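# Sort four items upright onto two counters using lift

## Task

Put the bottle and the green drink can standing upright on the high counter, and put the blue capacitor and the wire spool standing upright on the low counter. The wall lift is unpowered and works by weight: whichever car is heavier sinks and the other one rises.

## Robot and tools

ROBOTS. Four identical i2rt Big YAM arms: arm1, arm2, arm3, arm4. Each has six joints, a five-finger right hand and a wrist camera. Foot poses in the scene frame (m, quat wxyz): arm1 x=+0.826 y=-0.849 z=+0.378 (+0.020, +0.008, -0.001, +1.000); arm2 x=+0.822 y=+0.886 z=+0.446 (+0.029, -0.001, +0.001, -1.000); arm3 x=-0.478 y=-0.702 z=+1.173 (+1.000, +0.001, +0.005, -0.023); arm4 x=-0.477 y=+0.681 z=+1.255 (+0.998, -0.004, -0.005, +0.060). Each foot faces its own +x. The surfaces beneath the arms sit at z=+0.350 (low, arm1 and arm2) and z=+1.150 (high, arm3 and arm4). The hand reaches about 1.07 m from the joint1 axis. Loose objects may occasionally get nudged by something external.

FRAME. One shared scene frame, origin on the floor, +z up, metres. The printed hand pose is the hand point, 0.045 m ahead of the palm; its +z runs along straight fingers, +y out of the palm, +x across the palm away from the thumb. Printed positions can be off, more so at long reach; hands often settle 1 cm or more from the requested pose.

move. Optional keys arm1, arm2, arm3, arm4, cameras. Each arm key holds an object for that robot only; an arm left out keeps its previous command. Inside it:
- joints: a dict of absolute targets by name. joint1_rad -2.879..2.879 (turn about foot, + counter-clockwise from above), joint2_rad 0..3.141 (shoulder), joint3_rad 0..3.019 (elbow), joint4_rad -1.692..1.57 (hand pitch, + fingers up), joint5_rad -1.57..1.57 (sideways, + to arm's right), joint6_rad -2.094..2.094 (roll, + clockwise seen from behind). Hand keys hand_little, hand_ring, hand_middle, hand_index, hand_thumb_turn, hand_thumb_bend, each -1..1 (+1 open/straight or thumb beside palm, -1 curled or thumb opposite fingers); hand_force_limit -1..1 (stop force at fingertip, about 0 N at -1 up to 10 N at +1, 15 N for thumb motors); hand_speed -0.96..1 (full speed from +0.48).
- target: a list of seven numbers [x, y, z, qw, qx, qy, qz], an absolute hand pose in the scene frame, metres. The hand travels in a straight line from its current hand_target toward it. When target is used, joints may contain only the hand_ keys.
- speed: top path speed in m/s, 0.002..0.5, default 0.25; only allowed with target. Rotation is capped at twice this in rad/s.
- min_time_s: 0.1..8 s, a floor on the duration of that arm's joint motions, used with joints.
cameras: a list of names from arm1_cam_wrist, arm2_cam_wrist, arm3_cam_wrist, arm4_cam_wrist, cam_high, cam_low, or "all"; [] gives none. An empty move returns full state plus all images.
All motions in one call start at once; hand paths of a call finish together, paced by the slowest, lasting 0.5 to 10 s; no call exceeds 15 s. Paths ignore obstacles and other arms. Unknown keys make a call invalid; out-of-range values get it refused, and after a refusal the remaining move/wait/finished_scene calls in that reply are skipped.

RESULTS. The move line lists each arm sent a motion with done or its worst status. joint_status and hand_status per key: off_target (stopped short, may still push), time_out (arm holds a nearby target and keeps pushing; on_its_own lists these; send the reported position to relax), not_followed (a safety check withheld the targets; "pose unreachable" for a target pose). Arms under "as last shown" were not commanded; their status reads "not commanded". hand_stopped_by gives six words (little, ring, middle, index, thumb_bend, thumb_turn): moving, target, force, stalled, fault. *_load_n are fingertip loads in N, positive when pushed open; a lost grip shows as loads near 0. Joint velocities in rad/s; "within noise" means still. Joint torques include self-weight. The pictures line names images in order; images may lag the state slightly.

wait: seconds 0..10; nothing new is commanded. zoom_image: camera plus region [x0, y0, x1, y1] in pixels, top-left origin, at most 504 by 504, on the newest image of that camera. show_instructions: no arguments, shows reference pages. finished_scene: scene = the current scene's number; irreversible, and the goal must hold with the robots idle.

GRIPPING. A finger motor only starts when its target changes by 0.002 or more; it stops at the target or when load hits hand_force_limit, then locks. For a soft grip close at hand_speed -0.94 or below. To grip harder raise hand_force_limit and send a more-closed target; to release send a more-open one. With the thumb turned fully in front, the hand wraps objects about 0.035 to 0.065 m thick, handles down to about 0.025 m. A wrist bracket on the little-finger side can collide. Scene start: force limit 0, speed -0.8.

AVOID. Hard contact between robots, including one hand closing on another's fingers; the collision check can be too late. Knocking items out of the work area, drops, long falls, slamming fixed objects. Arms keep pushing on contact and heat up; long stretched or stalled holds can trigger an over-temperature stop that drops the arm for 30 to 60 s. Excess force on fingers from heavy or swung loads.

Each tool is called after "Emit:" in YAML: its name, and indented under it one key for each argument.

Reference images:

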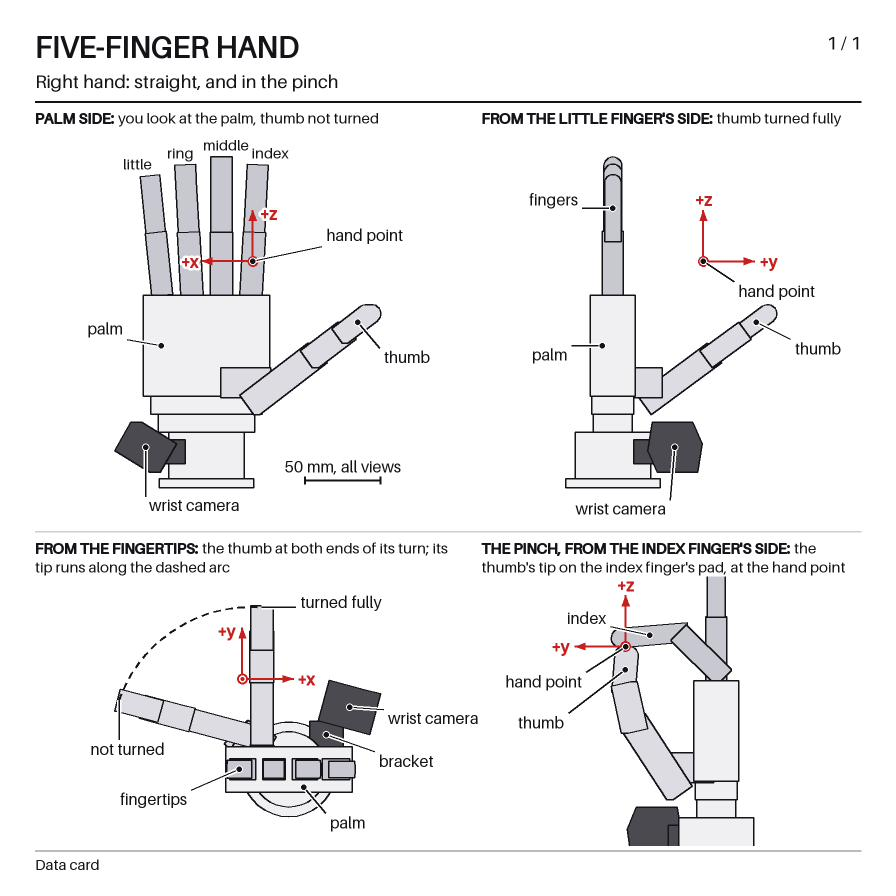

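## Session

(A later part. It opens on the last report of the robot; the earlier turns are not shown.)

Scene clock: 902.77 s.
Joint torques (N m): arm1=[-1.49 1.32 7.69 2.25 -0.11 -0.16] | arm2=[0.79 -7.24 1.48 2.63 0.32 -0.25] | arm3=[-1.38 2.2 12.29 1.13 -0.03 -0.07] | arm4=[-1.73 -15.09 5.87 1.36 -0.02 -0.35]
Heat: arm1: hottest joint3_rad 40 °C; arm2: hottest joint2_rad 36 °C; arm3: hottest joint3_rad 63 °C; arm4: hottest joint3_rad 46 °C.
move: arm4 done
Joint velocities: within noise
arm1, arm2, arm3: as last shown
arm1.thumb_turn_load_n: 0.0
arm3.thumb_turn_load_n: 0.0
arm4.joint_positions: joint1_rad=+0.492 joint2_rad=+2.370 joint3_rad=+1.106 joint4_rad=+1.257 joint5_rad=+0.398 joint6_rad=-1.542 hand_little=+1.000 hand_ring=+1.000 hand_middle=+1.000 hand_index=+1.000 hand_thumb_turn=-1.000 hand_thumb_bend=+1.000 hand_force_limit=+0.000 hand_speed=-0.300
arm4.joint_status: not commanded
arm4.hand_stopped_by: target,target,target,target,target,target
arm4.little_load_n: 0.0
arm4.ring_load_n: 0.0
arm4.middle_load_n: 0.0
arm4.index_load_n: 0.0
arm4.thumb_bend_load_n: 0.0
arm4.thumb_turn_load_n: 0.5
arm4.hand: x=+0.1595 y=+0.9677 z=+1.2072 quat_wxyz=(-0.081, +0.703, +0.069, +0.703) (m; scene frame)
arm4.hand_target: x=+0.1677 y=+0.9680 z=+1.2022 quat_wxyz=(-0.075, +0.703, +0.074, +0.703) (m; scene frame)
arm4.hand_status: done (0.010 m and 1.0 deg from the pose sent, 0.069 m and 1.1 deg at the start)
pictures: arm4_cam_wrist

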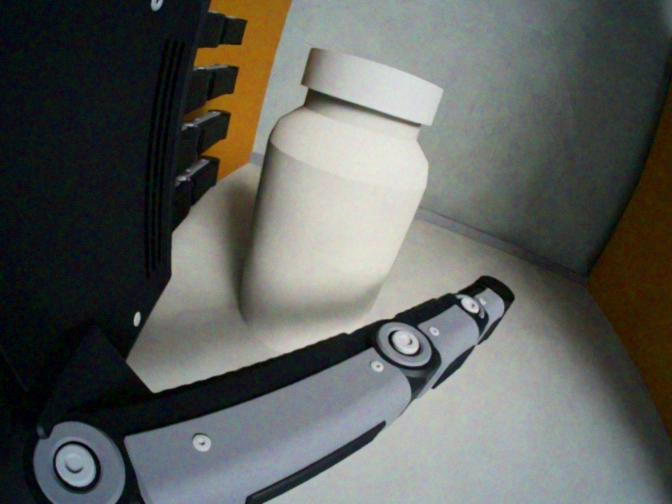

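Emit:
move:
  arm4: {"target": [0.188, 0.962, 1.194, -0.0739, 0.7032, 0.0739, 0.7032], "speed": 0.06}

Emit:
move:
  arm4: {"joints": {"hand_index": 0.35, "hand_middle": 0.35, "hand_thumb_bend": 0.65, "hand_speed": -0.7, "hand_force_limit": 0}}
  cameras: ["arm4_cam_wrist"]

Scene clock: 908.23 s.
Joint torques (N m): arm1=[-1.49 1.44 7.69 2.26 -0.11 -0.15] | arm2=[0.79 -7.24 1.48 2.66 0.32 -0.25] | arm3=[-1.38 2.26 12.3 1.13 -0.03 -0.07] | arm4=[-1.44 -15.62 6.08 1.36 0.04 -0.33]
Heat: arm1: hottest joint3_rad 40 °C; arm2: hottest joint2_rad 36 °C; arm3: hottest joint3_rad 64 °C; arm4: hottest joint3_rad 46 °C.
move: arm4 done
Joint velocities: within noise
arm1, arm2, arm3: as last shown
arm1.middle_load_n: 0.5
arm4.joint_positions: joint1_rad=+0.462 joint2_rad=+2.403 joint3_rad=+1.156 joint4_rad=+1.238 joint5_rad=+0.370 joint6_rad=-1.542 hand_little=+1.000 hand_ring=+1.000 hand_middle=+1.000 hand_index=+1.000 hand_thumb_turn=-1.000 hand_thumb_bend=+1.000 hand_force_limit=+0.000 hand_speed=-0.300
arm4.joint_status: not commanded
arm4.hand_stopped_by: target,target,target,target,target,target
arm4.little_load_n: 0.0
arm4.ring_load_n: 0.0
arm4.middle_load_n: 0.0
arm4.index_load_n: 0.0
arm4.thumb_bend_load_n: 0.0
arm4.thumb_turn_load_n: 0.5
arm4.hand: x=+0.1797 y=+0.9612 z=+1.1990 quat_wxyz=(-0.081, +0.703, +0.068, +0.703) (m; scene frame)
arm4.hand_target: x=+0.1877 y=+0.9617 z=+1.1941 quat_wxyz=(-0.074, +0.703, +0.073, +0.703) (m; scene frame)
arm4.hand_status: done (0.010 m and 1.0 deg from the pose sent, 0.032 m and 1.0 deg at the start)
pictures: none

Scene clock: 909.53 s.
Joint torques (N m): arm1=[-1.49 1.38 7.66 2.25 -0.11 -0.16] | arm2=[0.79 -7.24 1.48 2.65 0.32 -0.25] | arm3=[-1.44 2.26 12.3 1.13 -0.03 -0.07] | arm4=[-1.44 -15.33 6.12 1.51 0.01 -0.32]
Heat: arm1: hottest joint3_rad 40 °C; arm2: hottest joint2_rad 36 °C; arm3: hottest joint3_rad 64 °C; arm4: hottest joint3_rad 46 °C.
move: arm4 done
Joint velocities: within noise
arm1, arm2: as last shown
arm1.middle_load_n: 0.0
arm1.thumb_turn_load_n: 0.5
arm2.thumb_turn_load_n: 0.5
arm3.joint_positions: joint1_rad=-0.991 joint2_rad=+0.488 joint3_rad=+0.842 joint4_rad=-0.584 joint5_rad=-0.010 joint6_rad=-1.548 hand_little=+1.000 hand_ring=+1.000 hand_middle=+1.000 hand_index=+1.000 hand_thumb_turn=-1.000 hand_thumb_bend=+1.000 hand_force_limit=+0.200 hand_speed=-0.600
arm3.joint_status: not commanded
arm3.hand_stopped_by: target,target,target,target,target,target
arm3.little_load_n: 0.0
arm3.ring_load_n: 0.0
arm3.middle_load_n: 0.0
arm3.index_load_n: 0.0
arm3.thumb_bend_load_n: 0.0
arm3.thumb_turn_load_n: 0.5
arm3.hand: x=-0.3553 y=-1.0186 z=+1.5787 quat_wxyz=(+0.300, +0.680, -0.393, +0.541) (m; scene frame)
arm3.hand_target: x=-0.3585 y=-1.0190 z=+1.6061 quat_wxyz=(+0.309, +0.671, -0.391, +0.549) (m; scene frame)
arm3.hand_status: not commanded
arm4.joint_positions: joint1_rad=+0.462 joint2_rad=+2.403 joint3_rad=+1.156 joint4_rad=+1.238 joint5_rad=+0.369 joint6_rad=-1.542 hand_little=+1.000 hand_ring=+1.000 hand_middle=+0.350 hand_index=+0.350 hand_thumb_turn=-1.000 hand_thumb_bend=+0.650 hand_force_limit=+0.000 hand_speed=-0.700
arm4.joint_status: all done
arm4.hand_stopped_by: target,target,target,target,target,target
arm4.little_load_n: 0.0
arm4.ring_load_n: 0.0
arm4.middle_load_n: 0.0
arm4.index_load_n: 0.0
arm4.thumb_bend_load_n: 0.0
arm4.thumb_turn_load_n: 0.0
arm4.hand: x=+0.1797 y=+0.9616 z=+1.1989 quat_wxyz=(-0.081, +0.703, +0.069, +0.703) (m; scene frame)
arm4.hand_target: x=+0.1876 y=+0.9619 z=+1.1940 quat_wxyz=(-0.074, +0.703, +0.073, +0.703) (m; scene frame)
arm4.hand_status: not commanded
pictures: arm4_cam_wrist

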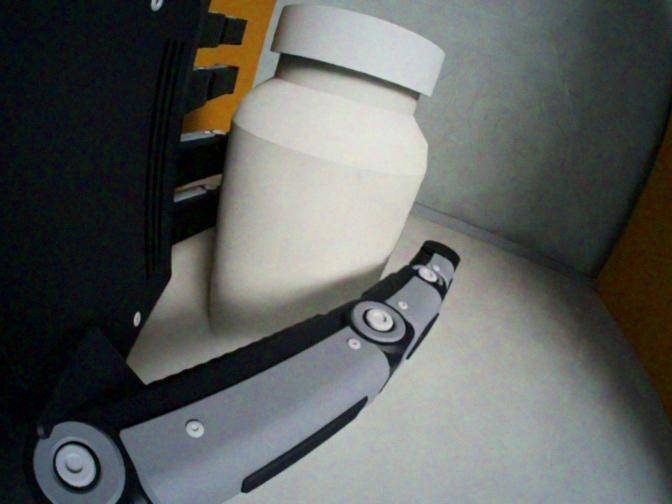

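Good. Close to grip.

Emit:
move:
  arm4: {"joints": {"hand_index": -1.0, "hand_middle": -1.0, "hand_thumb_bend": -1.0, "hand_speed": -0.93, "hand_force_limit": -0.2}}

Emit:
move:
  arm4: {"joints": {"hand_index": -0.98, "hand_middle": -0.98, "hand_speed": -0.93, "hand_force_limit": 0.2}}
  cameras: ["arm4_cam_wrist"]

Scene clock: 919.00 s.
Joint torques (N m): arm1=[-1.49 1.44 7.71 2.25 -0.11 -0.15] | arm2=[0.79 -7.24 1.48 2.66 0.32 -0.25] | arm3=[-1.38 2.2 12.29 1.13 -0.03 -0.07] | arm4=[-1.38 -15.38 6.02 1.37 0.04 -0.35]
Heat: arm1: hottest joint3_rad 40 °C; arm2: hottest joint2_rad 36 °C; arm3: hottest joint3_rad 64 °C; arm4: hottest joint3_rad 45 °C.
move: arm4 off_target
Joint velocities: within noise
arm1, arm2, arm3: as last shown
arm1.thumb_turn_load_n: 0.0
arm2.thumb_turn_load_n: 0.0
arm3.thumb_turn_load_n: 0.0
arm4.joint_positions: joint1_rad=+0.462 joint2_rad=+2.403 joint3_rad=+1.157 joint4_rad=+1.238 joint5_rad=+0.369 joint6_rad=-1.542 hand_little=+1.000 hand_ring=+1.000 hand_middle=+0.227 hand_index=+0.247 hand_thumb_turn=-1.000 hand_thumb_bend=+0.601 hand_force_limit=-0.200 hand_speed=-0.930
arm4.joint_status: hand_middle off_target (ended at +0.227, target -1.000); hand_index off_target (ended at +0.247, target -1.000); hand_thumb_bend off_target (ended at +0.601, target -1.000); the others done
arm4.hand_stopped_by: target,target,force,force,force,target
arm4.little_load_n: 0.0
arm4.ring_load_n: 0.0
arm4.middle_load_n: 5.0
arm4.index_load_n: 2.0
arm4.thumb_bend_load_n: 12.5
arm4.thumb_turn_load_n: 0.5
arm4.hand: x=+0.1799 y=+0.9617 z=+1.1990 quat_wxyz=(-0.081, +0.703, +0.069, +0.703) (m; scene frame)
arm4.hand_target: x=+0.1876 y=+0.9618 z=+1.1941 quat_wxyz=(-0.074, +0.703, +0.073, +0.703) (m; scene frame)
arm4.hand_status: not commanded
pictures: none

Scene clock: 919.47 s.
Joint torques (N m): arm1=[-1.49 1.38 7.69 2.26 -0.11 -0.15] | arm2=[0.79 -7.24 1.48 2.63 0.32 -0.25] | arm3=[-1.38 2.2 12.3 1.13 -0.03 -0.07] | arm4=[-1.38 -15.68 6.04 1.48 0.04 -0.37]
Heat: arm1: hottest joint3_rad 40 °C; arm2: hottest joint2_rad 36 °C; arm3: hottest joint3_rad 64 °C; arm4: hottest joint3_rad 45 °C.
move: arm4 off_target
Joint velocities: within noise
arm1, arm2, arm3: as last shown
arm2.thumb_bend_load_n: -0.5
arm2.thumb_turn_load_n: 0.5
arm4.joint_positions: joint1_rad=+0.462 joint2_rad=+2.403 joint3_rad=+1.157 joint4_rad=+1.238 joint5_rad=+0.369 joint6_rad=-1.542 hand_little=+1.000 hand_ring=+1.000 hand_middle=+0.216 hand_index=+0.229 hand_thumb_turn=-1.000 hand_thumb_bend=+0.602 hand_force_limit=+0.200 hand_speed=-0.930
arm4.joint_status: hand_middle off_target (ended at +0.216, target -0.980); hand_index off_target (ended at +0.229, target -0.980); the others done
arm4.hand_stopped_by: target,target,force,force,force,target
arm4.little_load_n: 0.0
arm4.ring_load_n: 0.0
arm4.middle_load_n: 5.5
arm4.index_load_n: 6.0
arm4.thumb_bend_load_n: 19.0
arm4.thumb_turn_load_n: 0.0
arm4.hand: x=+0.1799 y=+0.9617 z=+1.1990 quat_wxyz=(-0.081, +0.703, +0.069, +0.703) (m; scene frame)
arm4.hand_target: x=+0.1876 y=+0.9617 z=+1.1942 quat_wxyz=(-0.074, +0.703, +0.073, +0.703) (m; scene frame)
arm4.hand_status: not commanded
pictures: arm4_cam_wrist

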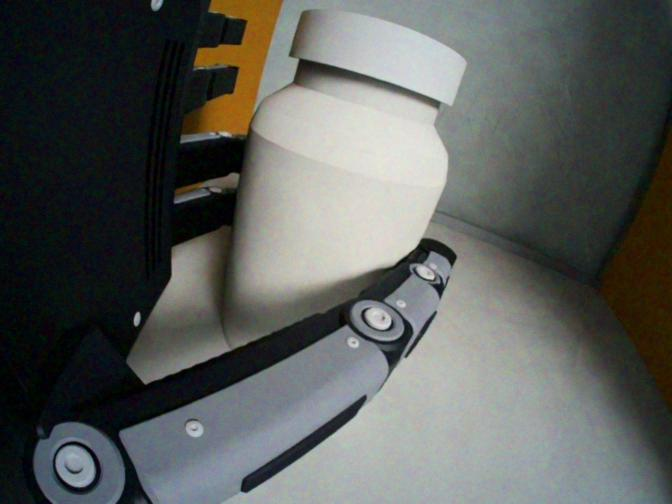

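Emit:
move:
  arm4: {"target": [0.180, 0.962, 1.265, -0.0739, 0.7032, 0.0739, 0.7032], "speed": 0.1}
  cameras: ["arm4_cam_wrist", "cam_low"]

Scene clock: 925.93 s.
Joint torques (N m): arm1=[-1.49 1.44 7.69 2.28 -0.11 -0.15] | arm2=[0.79 -7.18 1.48 2.63 0.32 -0.25] | arm3=[-1.38 2.26 12.29 1.13 -0.04 -0.07] | arm4=[-0.97 -19.14 4.38 1.68 0.27 -0.33]
Heat: arm1: hottest joint3_rad 40 °C; arm2: hottest joint2_rad 36 °C; arm3: hottest joint3_rad 64 °C; arm4: hottest joint3_rad 45 °C.
move: arm4 off_target
Joint velocities: within noise
arm1, arm3: as last shown
arm1.thumb_turn_load_n: 0.5
arm2.joint_positions: joint1_rad=+1.196 joint2_rad=+1.715 joint3_rad=+0.164 joint4_rad=+1.530 joint5_rad=+0.239 joint6_rad=-1.555 hand_little=+1.000 hand_ring=+1.000 hand_middle=+1.000 hand_index=+1.000 hand_thumb_turn=-1.000 hand_thumb_bend=+1.000 hand_force_limit=+0.600 hand_speed=-0.800
arm2.joint_status: not commanded
arm2.hand_stopped_by: target,target,target,target,target,target
arm2.little_load_n: 0.0
arm2.ring_load_n: 0.0
arm2.middle_load_n: 0.0
arm2.index_load_n: 0.0
arm2.thumb_bend_load_n: 0.0
arm2.thumb_turn_load_n: 0.5
arm2.hand: x=+0.5986 y=+0.5389 z=+0.5226 quat_wxyz=(+0.610, +0.344, -0.626, +0.342) (m; scene frame)
arm2.hand_target: x=+0.6005 y=+0.5392 z=+0.5298 quat_wxyz=(+0.617, +0.344, -0.618, +0.344) (m; scene frame)
arm2.hand_status: not commanded
arm3.thumb_turn_load_n: 0.5
arm4.joint_positions: joint1_rad=+0.462 joint2_rad=+2.269 joint3_rad=+1.103 joint4_rad=+1.131 joint5_rad=+0.369 joint6_rad=-1.545 hand_little=+1.000 hand_ring=+1.000 hand_middle=+0.216 hand_index=+0.229 hand_thumb_turn=-1.000 hand_thumb_bend=+0.602 hand_force_limit=+0.200 hand_speed=-0.930
arm4.joint_status: not commanded
arm4.hand_stopped_by: target,target,force,force,force,target
arm4.little_load_n: 0.0
arm4.ring_load_n: 0.0
arm4.middle_load_n: 5.0
arm4.index_load_n: 6.0
arm4.thumb_bend_load_n: 19.0
arm4.thumb_turn_load_n: 0.0
arm4.hand: x=+0.1770 y=+0.9603 z=+1.2452 quat_wxyz=(-0.075, +0.712, +0.074, +0.695) (m; scene frame)
arm4.hand_target: x=+0.1800 y=+0.9619 z=+1.2647 quat_wxyz=(-0.074, +0.703, +0.074, +0.703) (m; scene frame)
arm4.hand_status: off_target (0.020 m and 1.4 deg from the pose sent, 0.066 m and 1.0 deg at the start)
pictures: arm4_cam_wrist, cam_low

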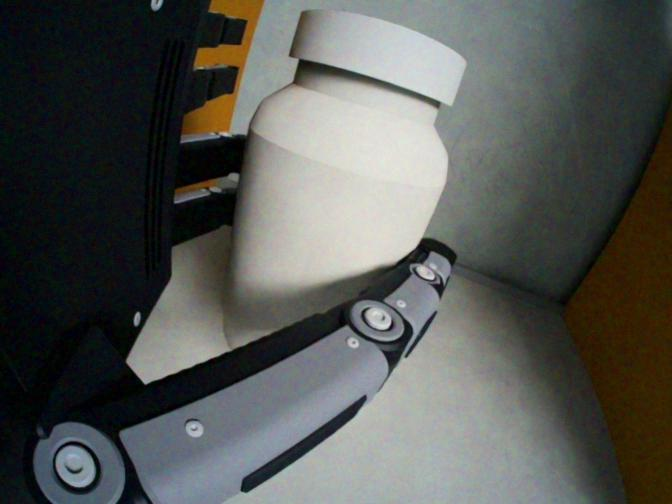

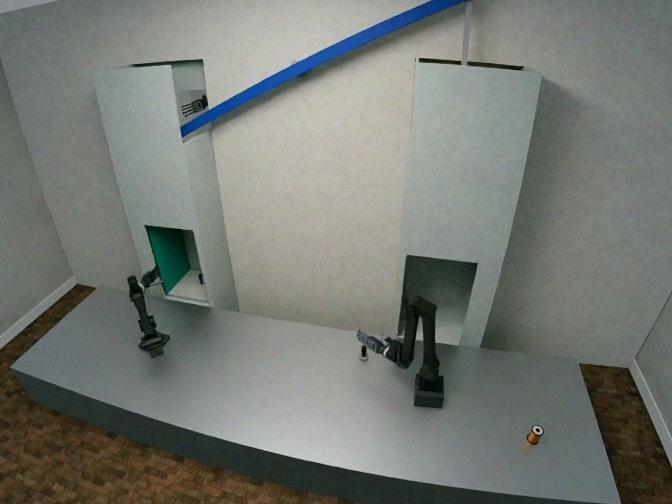

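Emit:
move:
  arm4: {"target": [-0.14, 0.90, 1.47, -0.0739, 0.7032, 0.0739, 0.7032], "speed": 0.2}
  arm1: {"target": [0.25, -0.861, 0.44, 0.7071, 0, -0.7071, 0], "speed": 0.2}
  cameras: ["arm1_cam_wrist", "arm4_cam_wrist"]

Scene clock: 936.63 s.
Joint torques (N m): arm1=[-1.55 -11.69 4.96 2.54 -0.13 -0.17] | arm2=[0.79 -7.24 1.48 2.66 0.32 -0.25] | arm3=[-1.38 2.26 12.3 1.13 -0.03 -0.07] | arm4=[0.26 -5.3 7.2 1.37 0.29 -0.29]
Heat: arm1: hottest joint3_rad 40 °C; arm2: hottest joint2_rad 35 °C; arm3: hottest joint3_rad 64 °C; arm4: hottest joint3_rad 44 °C.
move: arm1 off_target; arm4 done
Joint velocities: within noise
arm1.joint_positions: joint1_rad=+0.238 joint2_rad=+1.927 joint3_rad=+0.592 joint4_rad=+1.287 joint5_rad=+0.190 joint6_rad=-1.554 hand_little=+1.000 hand_ring=+1.000 hand_middle=+1.000 hand_index=+1.000 hand_thumb_turn=-1.000 hand_thumb_bend=+1.000 hand_force_limit=+0.000 hand_speed=-0.300
arm1.joint_status: not commanded
arm1.hand_stopped_by: target,target,target,target,target,target
arm1.little_load_n: 0.0
arm1.ring_load_n: 0.0
arm1.middle_load_n: 0.0
arm1.index_load_n: 0.0
arm1.thumb_bend_load_n: 0.0
arm1.thumb_turn_load_n: 0.0
arm1.hand: x=+0.2599 y=-0.8647 z=+0.4336 quat_wxyz=(-0.696, +0.000, +0.718, -0.005) (m; scene frame)
arm1.hand_target: x=+0.2504 y=-0.8613 z=+0.4396 quat_wxyz=(-0.706, +0.001, +0.708, -0.001) (m; scene frame)
arm1.hand_status: off_target (0.012 m and 1.9 deg from the pose sent, 0.391 m and 0.8 deg at the start)
arm2, arm3: as last shown
arm2.thumb_turn_load_n: 0.0
arm3.thumb_turn_load_n: 0.0
arm4.joint_positions: joint1_rad=+0.916 joint2_rad=+1.125 joint3_rad=+0.377 joint4_rad=+0.718 joint5_rad=+0.829 joint6_rad=-1.547 hand_little=+1.000 hand_ring=+1.000 hand_middle=+0.216 hand_index=+0.229 hand_thumb_turn=-1.000 hand_thumb_bend=+0.602 hand_force_limit=+0.200 hand_speed=-0.930
arm4.joint_status: not commanded
arm4.hand_stopped_by: target,target,force,force,force,target
arm4.little_load_n: 0.0
arm4.ring_load_n: 0.0
arm4.middle_load_n: 5.5
arm4.index_load_n: 6.0
arm4.thumb_bend_load_n: 19.0
arm4.thumb_turn_load_n: 0.0
arm4.hand: x=-0.1378 y=+0.8985 z=+1.4615 quat_wxyz=(-0.070, +0.707, +0.075, +0.700) (m; scene frame)
arm4.hand_target: x=-0.1397 y=+0.9001 z=+1.4703 quat_wxyz=(-0.074, +0.702, +0.074, +0.704) (m; scene frame)
arm4.hand_status: done (0.009 m and 0.8 deg from the pose sent, 0.393 m and 1.4 deg at the start)
pictures: arm1_cam_wrist, arm4_cam_wrist

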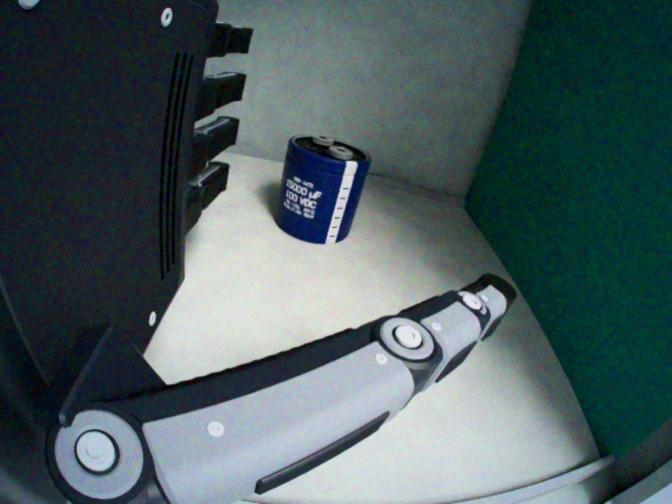

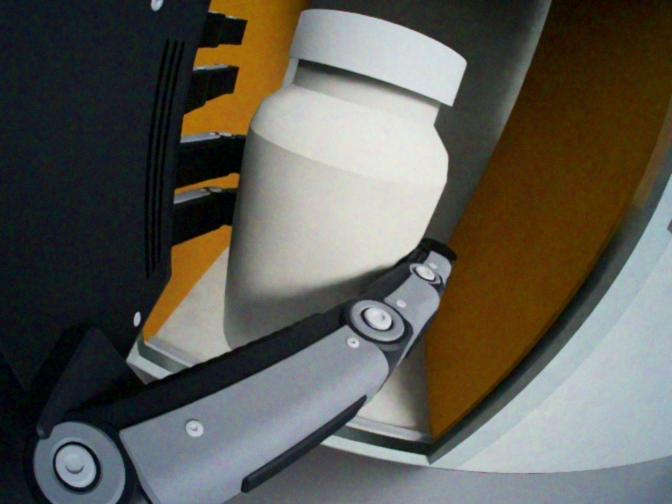

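Emit:
move:
  arm4: {"joints": {"joint1_rad": 1.45, "joint2_rad": 0.6, "joint3_rad": 1.1, "joint4_rad": -0.5, "joint5_rad": 0.0, "joint6_rad": -1.55}, "min_time_s": 3}
  arm1: {"target": [0.158, -0.856, 0.400, 0.7071, 0, -0.7071, 0], "speed": 0.1}
  cameras: ["arm1_cam_wrist", "arm4_cam_wrist"]

Scene clock: 949.83 s.
Joint torques (N m): arm1=[-1.49 -14.74 5.63 1.25 -0.14 -0.17] | arm2=[0.79 -7.24 1.48 2.65 0.32 -0.25] | arm3=[-1.38 2.2 12.3 1.13 -0.04 -0.07] | arm4=[0.09 0.03 13.6 1.78 -0.01 -0.21]
Heat: arm1: hottest joint3_rad 40 °C; arm2: hottest joint2_rad 35 °C; arm3: hottest joint3_rad 64 °C; arm4: hottest joint3_rad 45 °C.
move: arm1 off_target; arm4 done
Joint velocities: within noise
arm1.joint_positions: joint1_rad=+0.192 joint2_rad=+2.133 joint3_rad=+0.868 joint4_rad=+1.255 joint5_rad=+0.146 joint6_rad=-1.557 hand_little=+1.000 hand_ring=+1.000 hand_middle=+1.000 hand_index=+1.000 hand_thumb_turn=-1.000 hand_thumb_bend=+1.000 hand_force_limit=+0.000 hand_speed=-0.300
arm1.joint_status: not commanded
arm1.hand_stopped_by: target,target,target,target,target,target
arm1.little_load_n: 0.0
arm1.ring_load_n: 0.0
arm1.middle_load_n: 0.0
arm1.index_load_n: 0.0
arm1.thumb_bend_load_n: 0.0
arm1.thumb_turn_load_n: 0.5
arm1.hand: x=+0.1667 y=-0.8607 z=+0.4045 quat_wxyz=(-0.709, +0.002, +0.705, -0.006) (m; scene frame)
arm1.hand_target: x=+0.1584 y=-0.8558 z=+0.4000 quat_wxyz=(-0.707, +0.000, +0.707, +0.000) (m; scene frame)
arm1.hand_status: off_target (0.011 m and 0.8 deg from the pose sent, 0.108 m and 1.9 deg at the start)
arm2, arm3: as last shown
arm2.little_load_n: -0.5
arm2.thumb_turn_load_n: 0.5
arm4.joint_positions: joint1_rad=+1.443 joint2_rad=+0.608 joint3_rad=+1.037 joint4_rad=-0.497 joint5_rad=+0.004 joint6_rad=-1.547 hand_little=+1.000 hand_ring=+1.000 hand_middle=+0.216 hand_index=+0.229 hand_thumb_turn=-1.000 hand_thumb_bend=+0.602 hand_force_limit=+0.200 hand_speed=-0.930
arm4.joint_status: all done
arm4.hand_stopped_by: target,target,force,force,force,target
arm4.little_load_n: 0.0
arm4.ring_load_n: 0.0
arm4.middle_load_n: 5.5
arm4.index_load_n: 6.0
arm4.thumb_bend_load_n: 19.0
arm4.thumb_turn_load_n: 0.0
arm4.hand: x=-0.4193 y=+1.0463 z=+1.7642 quat_wxyz=(-0.481, +0.525, +0.511, +0.481) (m; scene frame)
arm4.hand_target: x=-0.4230 y=+1.0357 z=+1.8045 quat_wxyz=(-0.500, +0.505, +0.499, +0.496) (m; scene frame)
arm4.hand_status: not commanded
pictures: arm1_cam_wrist, arm4_cam_wrist

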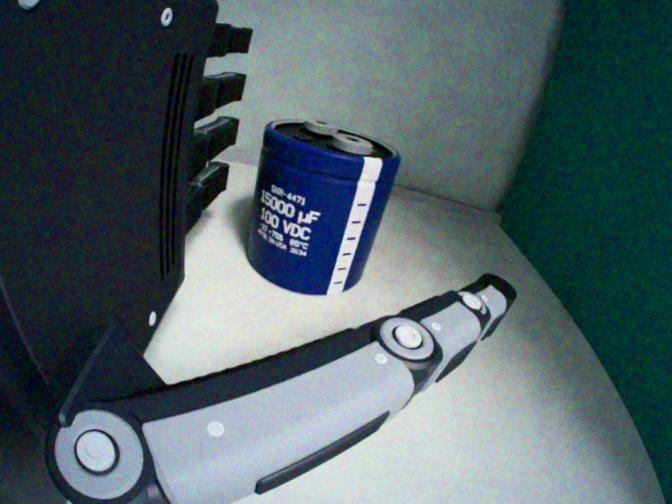

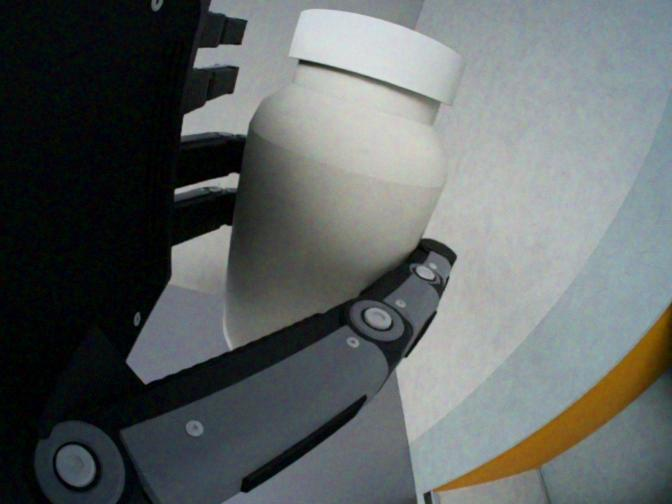

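Emit:
move:
  arm4: {"target": [-0.44, 1.22, 1.36, -0.5, 0.5, 0.5, 0.5], "speed": 0.2}

Emit:
move:
  arm1: {"target": [0.113, -0.856, 0.384, 0.7071, 0, -0.7071, 0], "speed": 0.07}
  arm4: {"target": [-0.44, 1.26, 1.245, -0.5, 0.5, 0.5, 0.5], "speed": 0.12}
  cameras: ["arm1_cam_wrist", "arm4_cam_wrist"]

Scene clock: 960.07 s.
Joint torques (N m): arm1=[-1.49 -14.68 5.63 1.25 -0.14 -0.17] | arm2=[0.73 -7.24 1.48 2.63 0.32 -0.25] | arm3=[-1.38 2.2 12.29 1.13 -0.03 -0.07] | arm4=[-0.03 -8 6.58 3.29 0.25 -0.32]
Heat: arm1: hottest joint3_rad 40 °C; arm2: hottest joint2_rad 35 °C; arm3: hottest joint3_rad 65 °C; arm4: hottest joint3_rad 46 °C.
move: arm4 off_target
Joint velocities: within noise
arm1, arm2, arm3: as last shown
arm1.thumb_bend_load_n: -0.5
arm1.thumb_turn_load_n: 0.0
arm2.little_load_n: 0.0
arm2.thumb_turn_load_n: 0.0
arm4.joint_positions: joint1_rad=+1.507 joint2_rad=+1.693 joint3_rad=+0.445 joint4_rad=+1.194 joint5_rad=+0.059 joint6_rad=-1.547 hand_little=+1.000 hand_ring=+1.000 hand_middle=+0.216 hand_index=+0.229 hand_thumb_turn=-1.000 hand_thumb_bend=+0.602 hand_force_limit=+0.200 hand_speed=-0.930
arm4.joint_status: not commanded
arm4.hand_stopped_by: target,target,force,force,force,target
arm4.little_load_n: 0.0
arm4.ring_load_n: 0.0
arm4.middle_load_n: 5.5
arm4.index_load_n: 6.0
arm4.thumb_bend_load_n: 19.0
arm4.thumb_turn_load_n: 0.0
arm4.hand: x=-0.4360 y=+1.2036 z=+1.3411 quat_wxyz=(-0.486, +0.519, +0.511, +0.483) (m; scene frame)
arm4.hand_target: x=-0.4401 y=+1.2190 z=+1.3601 quat_wxyz=(-0.500, +0.500, +0.500, +0.500) (m; scene frame)
arm4.hand_status: off_target (0.025 m and 3.5 deg from the pose sent, 0.440 m and 4.4 deg at the start)
pictures: none

Scene clock: 961.83 s.
Joint torques (N m): arm1=[-1.55 -16.09 6.17 1.25 -0.15 -0.17] | arm2=[0.85 -7.3 1.48 2.65 0.32 -0.25] | arm3=[-1.38 2.2 12.3 1.13 -0.03 -0.07] | arm4=[-0.5 -11.46 3.29 3.23 0.13 -0.31]
Heat: arm1: hottest joint3_rad 40 °C; arm2: hottest joint2_rad 35 °C; arm3: hottest joint3_rad 65 °C; arm4: hottest joint3_rad 46 °C.
move: arm1 off_target; arm4 off_target
Joint velocities: within noise
arm1.joint_positions: joint1_rad=+0.180 joint2_rad=+2.218 joint3_rad=+1.011 joint4_rad=+1.196 joint5_rad=+0.140 joint6_rad=-1.557 hand_little=+1.000 hand_ring=+1.000 hand_middle=+1.000 hand_index=+1.000 hand_thumb_turn=-1.000 hand_thumb_bend=+1.000 hand_force_limit=+0.000 hand_speed=-0.300
arm1.joint_status: not commanded
arm1.hand_stopped_by: target,target,target,target,target,target
arm1.little_load_n: 0.0
arm1.ring_load_n: -0.5
arm1.middle_load_n: 0.0
arm1.index_load_n: 0.0
arm1.thumb_bend_load_n: 0.0
arm1.thumb_turn_load_n: 0.5
arm1.hand: x=+0.1223 y=-0.8605 z=+0.3893 quat_wxyz=(-0.709, +0.004, +0.705, -0.004) (m; scene frame)
arm1.hand_target: x=+0.1139 y=-0.8547 z=+0.3842 quat_wxyz=(-0.707, +0.002, +0.707, +0.002) (m; scene frame)
arm1.hand_status: off_target (0.012 m and 0.7 deg from the pose sent, 0.058 m and 0.8 deg at the start)
arm2, arm3: as last shown
arm4.joint_positions: joint1_rad=+1.507 joint2_rad=+2.163 joint3_rad=+0.628 joint4_rad=+1.494 joint5_rad=+0.059 joint6_rad=-1.547 hand_little=+1.000 hand_ring=+1.000 hand_middle=+0.216 hand_index=+0.229 hand_thumb_turn=-1.000 hand_thumb_bend=+0.602 hand_force_limit=+0.200 hand_speed=-0.930
arm4.joint_status: not commanded
arm4.hand_stopped_by: target,target,force,force,force,target
arm4.little_load_n: 0.0
arm4.ring_load_n: 0.0
arm4.middle_load_n: 5.5
arm4.index_load_n: 6.0
arm4.thumb_bend_load_n: 19.0
arm4.thumb_turn_load_n: 0.0
arm4.hand: x=-0.4374 y=+1.2501 z=+1.2332 quat_wxyz=(-0.490, +0.516, +0.508, +0.486) (m; scene frame)
arm4.hand_target: x=-0.4400 y=+1.2596 z=+1.2452 quat_wxyz=(-0.500, +0.500, +0.500, +0.500) (m; scene frame)
arm4.hand_status: off_target (0.016 m and 2.8 deg from the pose sent, 0.111 m and 3.5 deg at the start)
pictures: arm1_cam_wrist, arm4_cam_wrist

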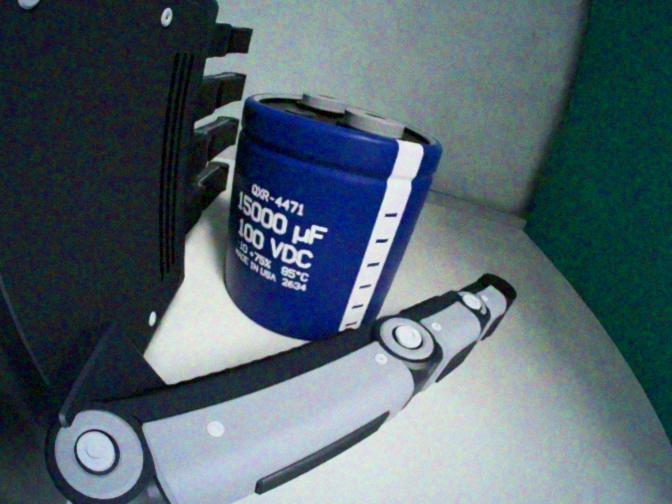

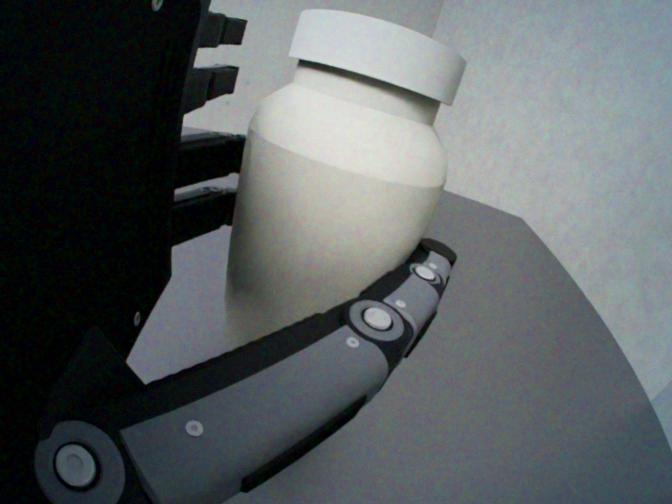

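Emit:
move:
  arm1: {"joints": {"hand_index": 0.35, "hand_middle": 0.35, "hand_thumb_bend": 0.65, "hand_speed": -0.7, "hand_force_limit": 0}}
  arm4: {"target": [-0.44, 1.26, 1.216, -0.485, 0.485, 0.515, 0.515], "speed": 0.06}
  cameras: ["arm1_cam_wrist", "arm4_cam_wrist"]

Emit:
move:
  arm1: {"joints": {"hand_index": -1.0, "hand_middle": -1.0, "hand_thumb_bend": -1.0, "hand_speed": -0.93, "hand_force_limit": -0.2}}
  arm4: {"target": [-0.44, 1.26, 1.209, -0.485, 0.485, 0.515, 0.515], "speed": 0.04}
  cameras: ["arm1_cam_wrist", "arm4_cam_wrist"]

Scene clock: 971.03 s.
Joint torques (N m): arm1=[-1.85 -16.15 5.97 1.31 -0.04 -0.17] | arm2=[0.79 -7.24 1.47 2.65 0.32 -0.25] | arm3=[-1.38 2.26 12.29 1.13 -0.04 -0.07] | arm4=[-0.38 -11.75 2.51 3.36 0.24 -0.45]
Heat: arm1: hottest joint3_rad 40 °C; arm2: hottest joint2_rad 35 °C; arm3: hottest joint3_rad 65 °C; arm4: hottest joint3_rad 45 °C.
move: arm1 done; arm4 off_target
Joint velocities: within noise
arm1.joint_positions: joint1_rad=+0.180 joint2_rad=+2.220 joint3_rad=+1.014 joint4_rad=+1.195 joint5_rad=+0.137 joint6_rad=-1.557 hand_little=+1.000 hand_ring=+1.000 hand_middle=+0.350 hand_index=+0.350 hand_thumb_turn=-1.000 hand_thumb_bend=+0.650 hand_force_limit=+0.000 hand_speed=-0.700
arm1.joint_status: all done
arm1.hand_stopped_by: target,target,target,target,target,target
arm1.little_load_n: 0.0
arm1.ring_load_n: 0.0
arm1.middle_load_n: 0.0
arm1.index_load_n: 0.0
arm1.thumb_bend_load_n: 0.0
arm1.thumb_turn_load_n: 0.0
arm1.hand: x=+0.1212 y=-0.8607 z=+0.3891 quat_wxyz=(-0.709, +0.003, +0.705, -0.005) (m; scene frame)
arm1.hand_target: x=+0.1139 y=-0.8545 z=+0.3842 quat_wxyz=(-0.707, +0.003, +0.707, +0.002) (m; scene frame)
arm1.hand_status: not commanded
arm2: as last shown
arm2.thumb_turn_load_n: 0.5
arm3.joint_positions: joint1_rad=-0.991 joint2_rad=+0.488 joint3_rad=+0.842 joint4_rad=-0.584 joint5_rad=-0.010 joint6_rad=-1.548 hand_little=+1.000 hand_ring=+1.000 hand_middle=+1.000 hand_index=+1.000 hand_thumb_turn=-1.000 hand_thumb_bend=+1.000 hand_force_limit=+0.200 hand_speed=-0.600
arm3.joint_status: not commanded
arm3.hand_stopped_by: target,target,target,target,target,target
arm3.little_load_n: 0.0
arm3.ring_load_n: 0.0
arm3.middle_load_n: 0.0
arm3.index_load_n: 0.0
arm3.thumb_bend_load_n: 0.0
arm3.thumb_turn_load_n: 0.0
arm3.hand: x=-0.3553 y=-1.0186 z=+1.5787 quat_wxyz=(+0.300, +0.680, -0.393, +0.541) (m; scene frame)
arm3.hand_target: x=-0.3585 y=-1.0190 z=+1.6061 quat_wxyz=(+0.309, +0.671, -0.391, +0.549) (m; scene frame)
arm3.hand_status: not commanded
arm4.joint_positions: joint1_rad=+1.510 joint2_rad=+2.264 joint3_rad=+0.666 joint4_rad=+1.548 joint5_rad=+0.065 joint6_rad=-1.594 hand_little=+1.000 hand_ring=+1.000 hand_middle=+0.216 hand_index=+0.229 hand_thumb_turn=-1.000 hand_thumb_bend=+0.602 hand_force_limit=+0.200 hand_speed=-0.930
arm4.joint_status: not commanded
arm4.hand_stopped_by: target,target,force,force,force,target
arm4.little_load_n: 0.0
arm4.ring_load_n: 0.0
arm4.middle_load_n: 5.0
arm4.index_load_n: 6.0
arm4.thumb_bend_load_n: 19.0
arm4.thumb_turn_load_n: 0.0
arm4.hand: x=-0.4363 y=+1.2521 z=+1.2055 quat_wxyz=(-0.475, +0.506, +0.522, +0.497) (m; scene frame)
arm4.hand_target: x=-0.4398 y=+1.2598 z=+1.2161 quat_wxyz=(-0.481, +0.489, +0.517, +0.512) (m; scene frame)
arm4.hand_status: off_target (0.014 m and 3.5 deg from the pose sent, 0.020 m and 4.9 deg at the start; a joint's target at an end of its range on 27 of 39 steps)
pictures: arm1_cam_wrist, arm4_cam_wrist

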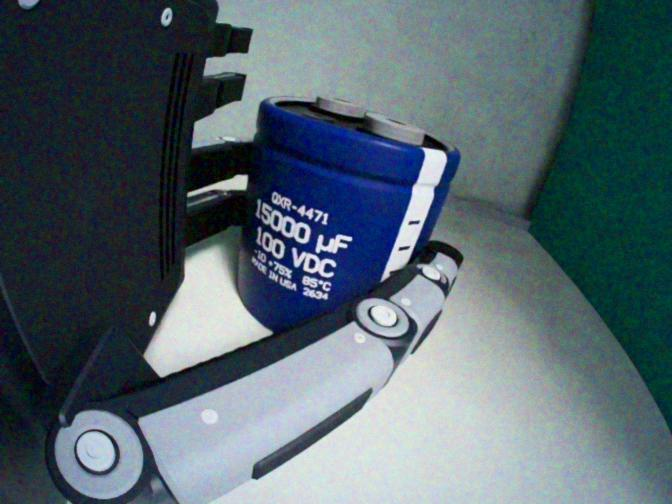

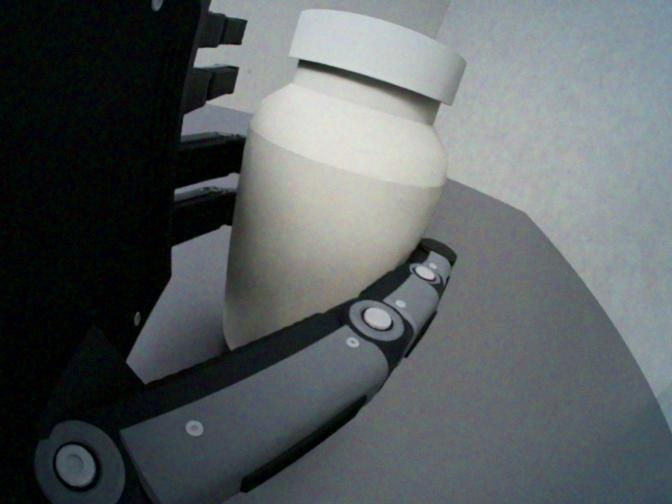

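Scene clock: 977.60 s.
Joint torques (N m): arm1=[-1.44 -16.21 5.97 1.31 0 -0.18] | arm2=[0.79 -7.24 1.48 2.65 0.32 -0.25] | arm3=[-1.44 2.26 12.29 1.11 -0.04 -0.07] | arm4=[-0.44 -11.81 2.52 3.26 0.25 -0.4]
Heat: arm1: hottest joint3_rad 40 °C; arm2: hottest joint2_rad 35 °C; arm3: hottest joint3_rad 65 °C; arm4: hottest joint3_rad 44 °C.
move: arm1 off_target; arm4 moving
Joint velocities: within noise
arm1.joint_positions: joint1_rad=+0.180 joint2_rad=+2.220 joint3_rad=+1.014 joint4_rad=+1.195 joint5_rad=+0.129 joint6_rad=-1.557 hand_little=+1.000 hand_ring=+1.000 hand_middle=+0.313 hand_index=+0.326 hand_thumb_turn=-1.000 hand_thumb_bend=+0.639 hand_force_limit=-0.200 hand_speed=-0.930
arm1.joint_status: hand_middle off_target (ended at +0.313, target -1.000); hand_index off_target (ended at +0.326, target -1.000); hand_thumb_bend off_target (ended at +0.639, target -1.000); the others done
arm1.hand_stopped_by: target,target,force,force,force,target
arm1.little_load_n: -0.5
arm1.ring_load_n: 0.0
arm1.middle_load_n: 4.5
arm1.index_load_n: 2.5
arm1.thumb_bend_load_n: 8.5
arm1.thumb_turn_load_n: 0.5
arm1.hand: x=+0.1207 y=-0.8622 z=+0.3891 quat_wxyz=(-0.709, +0.000, +0.705, -0.007) (m; scene frame)
arm1.hand_target: x=+0.1134 y=-0.8559 z=+0.3842 quat_wxyz=(-0.707, +0.000, +0.707, +0.000) (m; scene frame)
arm1.hand_status: not commanded
arm2, arm3: as last shown
arm4.joint_positions: joint1_rad=+1.510 joint2_rad=+2.277 joint3_rad=+0.673 joint4_rad=+1.548 joint5_rad=+0.065 joint6_rad=-1.594 hand_little=+1.000 hand_ring=+1.000 hand_middle=+0.216 hand_index=+0.229 hand_thumb_turn=-1.000 hand_thumb_bend=+0.602 hand_force_limit=+0.200 hand_speed=-0.930
arm4.joint_status: not commanded
arm4.hand_stopped_by: target,target,force,force,force,target
arm4.little_load_n: 0.0
arm4.ring_load_n: 0.0
arm4.middle_load_n: 5.5
arm4.index_load_n: 6.0
arm4.thumb_bend_load_n: 19.0
arm4.thumb_turn_load_n: 0.0
arm4.hand: x=-0.4363 y=+1.2525 z=+1.2002 quat_wxyz=(-0.473, +0.507, +0.523, +0.495) (m; scene frame)
arm4.hand_target: x=-0.4401 y=+1.2599 z=+1.2093 quat_wxyz=(-0.479, +0.491, +0.519, +0.509) (m; scene frame)
arm4.hand_status: moving (0.012 m and 3.8 deg from the pose sent, 0.009 m and 3.5 deg at the start; a joint's target at an end of its range on 36 of 36 steps)
pictures: arm1_cam_wrist, arm4_cam_wrist

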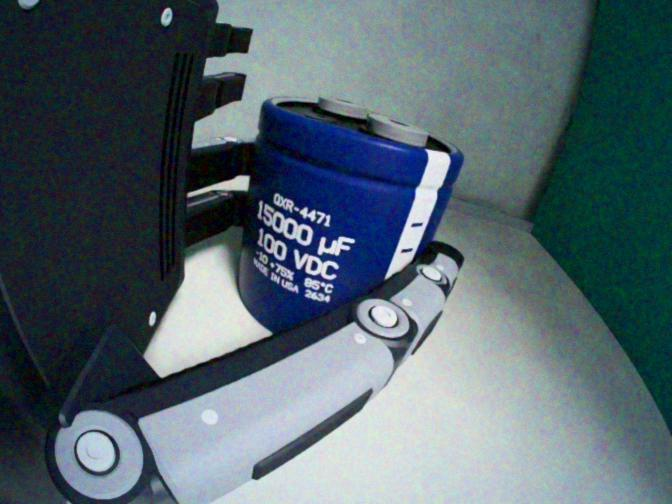

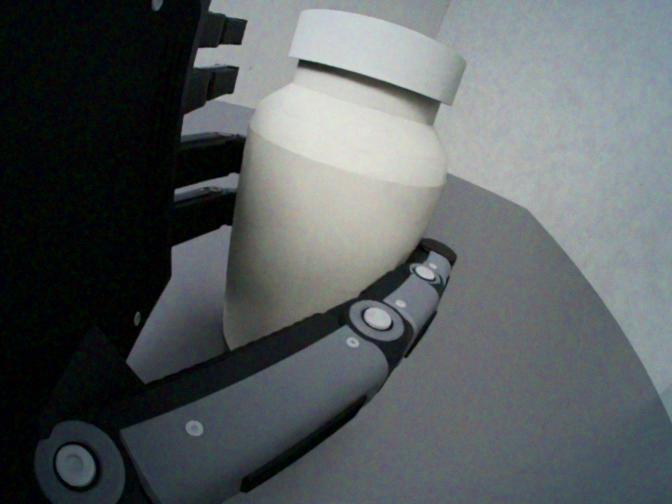

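Emit:
move:
  arm1: {"joints": {"hand_index": -0.98, "hand_middle": -0.98, "hand_speed": -0.93, "hand_force_limit": 0.2}}
  arm4: {"target": [-0.44, 1.26, 1.202, -0.485, 0.485, 0.515, 0.515], "speed": 0.04}

Emit:
move:
  arm4: {"target": [-0.44, 1.26, 1.196, -0.485, 0.485, 0.515, 0.515], "speed": 0.04}
  cameras: ["arm1_cam_wrist", "arm4_cam_wrist"]

Scene clock: 982.37 s.
Joint torques (N m): arm1=[-1.44 -16.21 5.98 1.31 0 -0.17] | arm2=[0.79 -7.24 1.48 2.65 0.32 -0.25] | arm3=[-1.38 2.26 12.3 1.13 -0.04 -0.07] | arm4=[-0.15 -11.58 2.3 2.92 0.21 -0.4]
Heat: arm1: hottest joint3_rad 39 °C; arm2: hottest joint2_rad 35 °C; arm3: hottest joint3_rad 65 °C; arm4: hottest joint3_rad 43 °C.
move: arm1 off_target; arm4 off_target
Joint velocities: within noise
arm1.joint_positions: joint1_rad=+0.180 joint2_rad=+2.220 joint3_rad=+1.014 joint4_rad=+1.195 joint5_rad=+0.129 joint6_rad=-1.557 hand_little=+1.000 hand_ring=+1.000 hand_middle=+0.302 hand_index=+0.308 hand_thumb_turn=-1.000 hand_thumb_bend=+0.640 hand_force_limit=+0.200 hand_speed=-0.930
arm1.joint_status: hand_middle off_target (ended at +0.302, target -0.980); hand_index off_target (ended at +0.308, target -0.980); the others done
arm1.hand_stopped_by: target,target,force,force,force,target
arm1.little_load_n: 0.0
arm1.ring_load_n: 0.0
arm1.middle_load_n: 4.5
arm1.index_load_n: 6.5
arm1.thumb_bend_load_n: 13.5
arm1.thumb_turn_load_n: 0.5
arm1.hand: x=+0.1207 y=-0.8622 z=+0.3891 quat_wxyz=(-0.709, +0.000, +0.705, -0.007) (m; scene frame)
arm1.hand_target: x=+0.1134 y=-0.8559 z=+0.3842 quat_wxyz=(-0.707, +0.000, +0.707, +0.000) (m; scene frame)
arm1.hand_status: not commanded
arm2, arm3: as last shown
arm2.little_load_n: 0.5
arm2.middle_load_n: -0.5
arm2.thumb_turn_load_n: 0.0
arm4.joint_positions: joint1_rad=+1.510 joint2_rad=+2.287 joint3_rad=+0.682 joint4_rad=+1.556 joint5_rad=+0.067 joint6_rad=-1.594 hand_little=+1.000 hand_ring=+1.000 hand_middle=+0.216 hand_index=+0.229 hand_thumb_turn=-1.000 hand_thumb_bend=+0.602 hand_force_limit=+0.200 hand_speed=-0.930
arm4.joint_status: not commanded
arm4.hand_stopped_by: target,target,force,force,force,target
arm4.little_load_n: 0.0
arm4.ring_load_n: 0.0
arm4.middle_load_n: 5.5
arm4.index_load_n: 5.5
arm4.thumb_bend_load_n: 19.0
arm4.thumb_turn_load_n: -0.5
arm4.hand: x=-0.4363 y=+1.2550 z=+1.1989 quat_wxyz=(-0.475, +0.506, +0.521, +0.497) (m; scene frame)
arm4.hand_target: x=-0.4402 y=+1.2601 z=+1.2021 quat_wxyz=(-0.478, +0.494, +0.521, +0.507) (m; scene frame)
arm4.hand_status: off_target (0.007 m and 3.5 deg from the pose sent, 0.009 m and 3.8 deg at the start; a joint's target at an end of its range on 29 of 29 steps)
pictures: none

Scene clock: 983.33 s.
Joint torques (N m): arm1=[-1.55 -16.21 5.97 1.29 0 -0.17] | arm2=[0.79 -7.18 1.47 2.63 0.32 -0.25] | arm3=[-1.38 2.26 12.29 1.13 -0.03 -0.07] | arm4=[-0.15 -10.93 2.19 2.67 0.22 -0.32]
Heat: arm1: hottest joint3_rad 39 °C; arm2: hottest joint2_rad 35 °C; arm3: hottest joint3_rad 65 °C; arm4: hottest joint3_rad 43 °C.
move: arm4 off_target
Joint velocities: within noise
arm1, arm3: as last shown
arm1.middle_load_n: 5.0
arm1.thumb_bend_load_n: 14.0
arm1.thumb_turn_load_n: 0.0
arm2.joint_positions: joint1_rad=+1.196 joint2_rad=+1.715 joint3_rad=+0.164 joint4_rad=+1.530 joint5_rad=+0.239 joint6_rad=-1.555 hand_little=+1.000 hand_ring=+1.000 hand_middle=+1.000 hand_index=+1.000 hand_thumb_turn=-1.000 hand_thumb_bend=+1.000 hand_force_limit=+0.600 hand_speed=-0.800
arm2.joint_status: not commanded
arm2.hand_stopped_by: target,target,target,target,target,target
arm2.little_load_n: 0.0
arm2.ring_load_n: 0.0
arm2.middle_load_n: 0.0
arm2.index_load_n: 0.0
arm2.thumb_bend_load_n: 0.0
arm2.thumb_turn_load_n: 0.5
arm2.hand: x=+0.5986 y=+0.5389 z=+0.5226 quat_wxyz=(+0.610, +0.344, -0.626, +0.342) (m; scene frame)
arm2.hand_target: x=+0.6005 y=+0.5392 z=+0.5298 quat_wxyz=(+0.617, +0.344, -0.618, +0.344) (m; scene frame)
arm2.hand_status: not commanded
arm3.little_load_n: 0.5
arm4.joint_positions: joint1_rad=+1.510 joint2_rad=+2.295 joint3_rad=+0.691 joint4_rad=+1.563 joint5_rad=+0.068 joint6_rad=-1.599 hand_little=+1.000 hand_ring=+1.000 hand_middle=+0.216 hand_index=+0.229 hand_thumb_turn=-1.000 hand_thumb_bend=+0.602 hand_force_limit=+0.200 hand_speed=-0.930
arm4.joint_status: not commanded
arm4.hand_stopped_by: target,target,force,force,force,target
arm4.little_load_n: 0.0
arm4.ring_load_n: 0.0
arm4.middle_load_n: 5.5
arm4.index_load_n: 5.5
arm4.thumb_bend_load_n: 19.5
arm4.thumb_turn_load_n: -0.5
arm4.hand: x=-0.4363 y=+1.2573 z=+1.1989 quat_wxyz=(-0.475, +0.503, +0.520, +0.500) (m; scene frame)
arm4.hand_target: x=-0.4401 y=+1.2603 z=+1.1965 quat_wxyz=(-0.475, +0.495, +0.522, +0.506) (m; scene frame)
arm4.hand_status: off_target (0.005 m and 3.0 deg from the pose sent, 0.007 m and 3.5 deg at the start; a joint's target at an end of its range on 29 of 29 steps)
pictures: arm1_cam_wrist, arm4_cam_wrist

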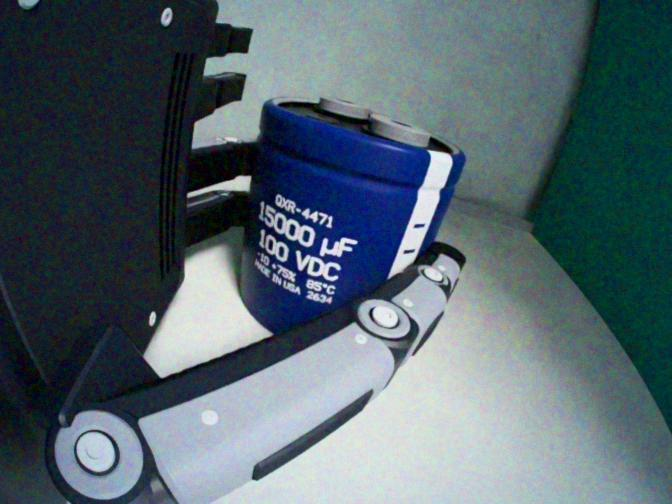

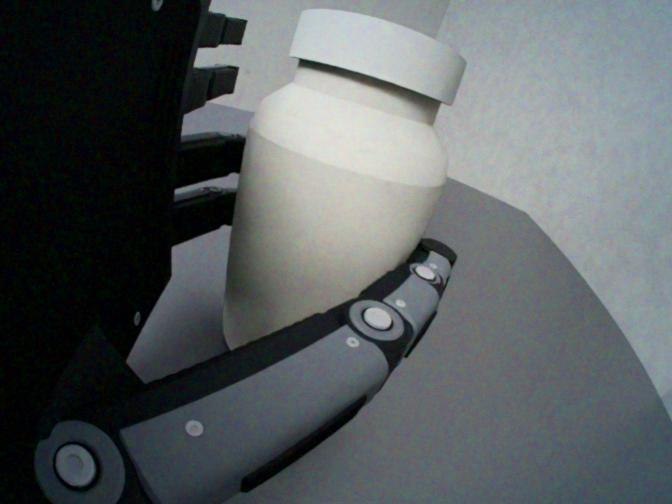

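Emit:
move:
  arm1: {"target": [0.113, -0.856, 0.42, 0.7071, 0, -0.7071, 0], "speed": 0.06}
  arm4: {"joints": {"hand_index": 0.6, "hand_middle": 0.6, "hand_thumb_bend": 1.0, "hand_speed": -0.8}}
  cameras: ["arm1_cam_wrist", "arm4_cam_wrist", "cam_low"]

Scene clock: 988.70 s.
Joint torques (N m): arm1=[-1.49 -20.48 4.78 1.77 0.02 -0.18] | arm2=[0.79 -7.24 1.48 2.65 0.32 -0.25] | arm3=[-1.38 2.26 12.3 1.13 -0.03 -0.07] | arm4=[-0.32 -11.34 2.14 2.66 0.2 -0.35]
Heat: arm1: hottest joint3_rad 39 °C; arm2: hottest joint2_rad 35 °C; arm3: hottest joint3_rad 65 °C; arm4: hottest joint3_rad 42 °C.
move: arm1 off_target; arm4 done
Joint velocities: within noise
arm1.joint_positions: joint1_rad=+0.180 joint2_rad=+2.183 joint3_rad=+1.014 joint4_rad=+1.112 joint5_rad=+0.129 joint6_rad=-1.558 hand_little=+1.000 hand_ring=+1.000 hand_middle=+0.302 hand_index=+0.308 hand_thumb_turn=-1.000 hand_thumb_bend=+0.640 hand_force_limit=+0.200 hand_speed=-0.930
arm1.joint_status: not commanded
arm1.hand_stopped_by: target,target,force,force,force,target
arm1.little_load_n: 0.0
arm1.ring_load_n: 0.0
arm1.middle_load_n: 4.5
arm1.index_load_n: 6.5
arm1.thumb_bend_load_n: 14.0
arm1.thumb_turn_load_n: 1.0
arm1.hand: x=+0.1193 y=-0.8623 z=+0.3932 quat_wxyz=(-0.693, -0.002, +0.721, -0.005) (m; scene frame)
arm1.hand_target: x=+0.1133 y=-0.8559 z=+0.4197 quat_wxyz=(-0.707, +0.000, +0.707, +0.000) (m; scene frame)
arm1.hand_status: off_target (0.028 m and 2.4 deg from the pose sent, 0.032 m and 0.9 deg at the start)
arm2, arm3: as last shown
arm3.little_load_n: 0.0
arm3.thumb_turn_load_n: 0.5
arm4.joint_positions: joint1_rad=+1.511 joint2_rad=+2.299 joint3_rad=+0.691 joint4_rad=+1.562 joint5_rad=+0.070 joint6_rad=-1.599 hand_little=+1.000 hand_ring=+1.000 hand_middle=+0.600 hand_index=+0.600 hand_thumb_turn=-1.000 hand_thumb_bend=+1.000 hand_force_limit=+0.200 hand_speed=-0.800
arm4.joint_status: all done
arm4.hand_stopped_by: target,target,target,target,target,target
arm4.little_load_n: 0.0
arm4.ring_load_n: 0.0
arm4.middle_load_n: 0.0
arm4.index_load_n: 0.0
arm4.thumb_bend_load_n: 0.0
arm4.thumb_turn_load_n: 0.5
arm4.hand: x=-0.4363 y=+1.2564 z=+1.1964 quat_wxyz=(-0.474, +0.505, +0.521, +0.499) (m; scene frame)
arm4.hand_target: x=-0.4400 y=+1.2602 z=+1.1961 quat_wxyz=(-0.475, +0.496, +0.522, +0.505) (m; scene frame)
arm4.hand_status: not commanded
pictures: arm1_cam_wrist, arm4_cam_wrist, cam_low

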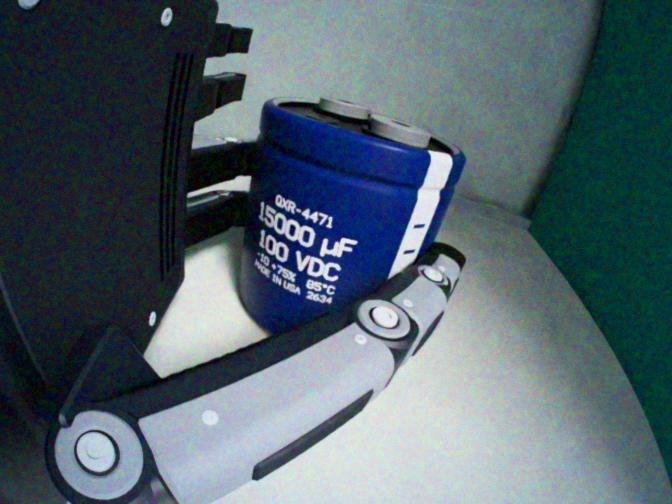

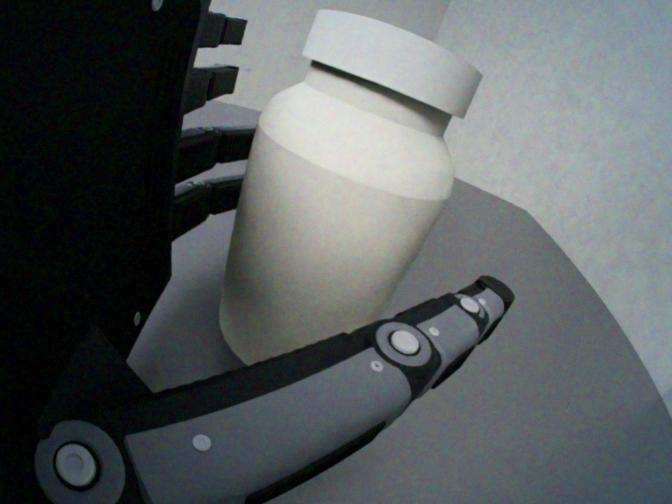

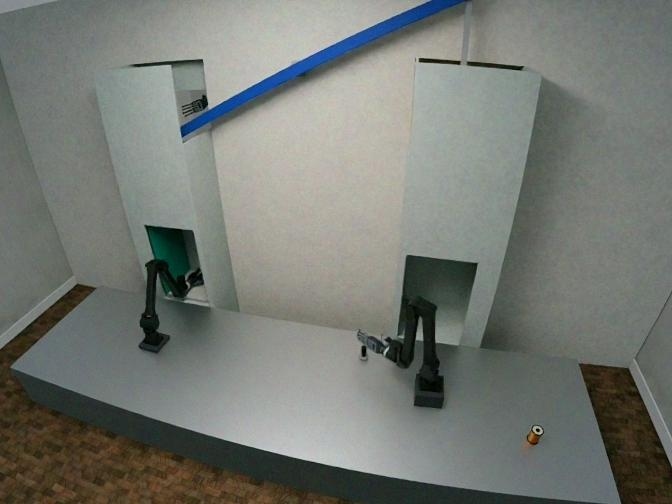

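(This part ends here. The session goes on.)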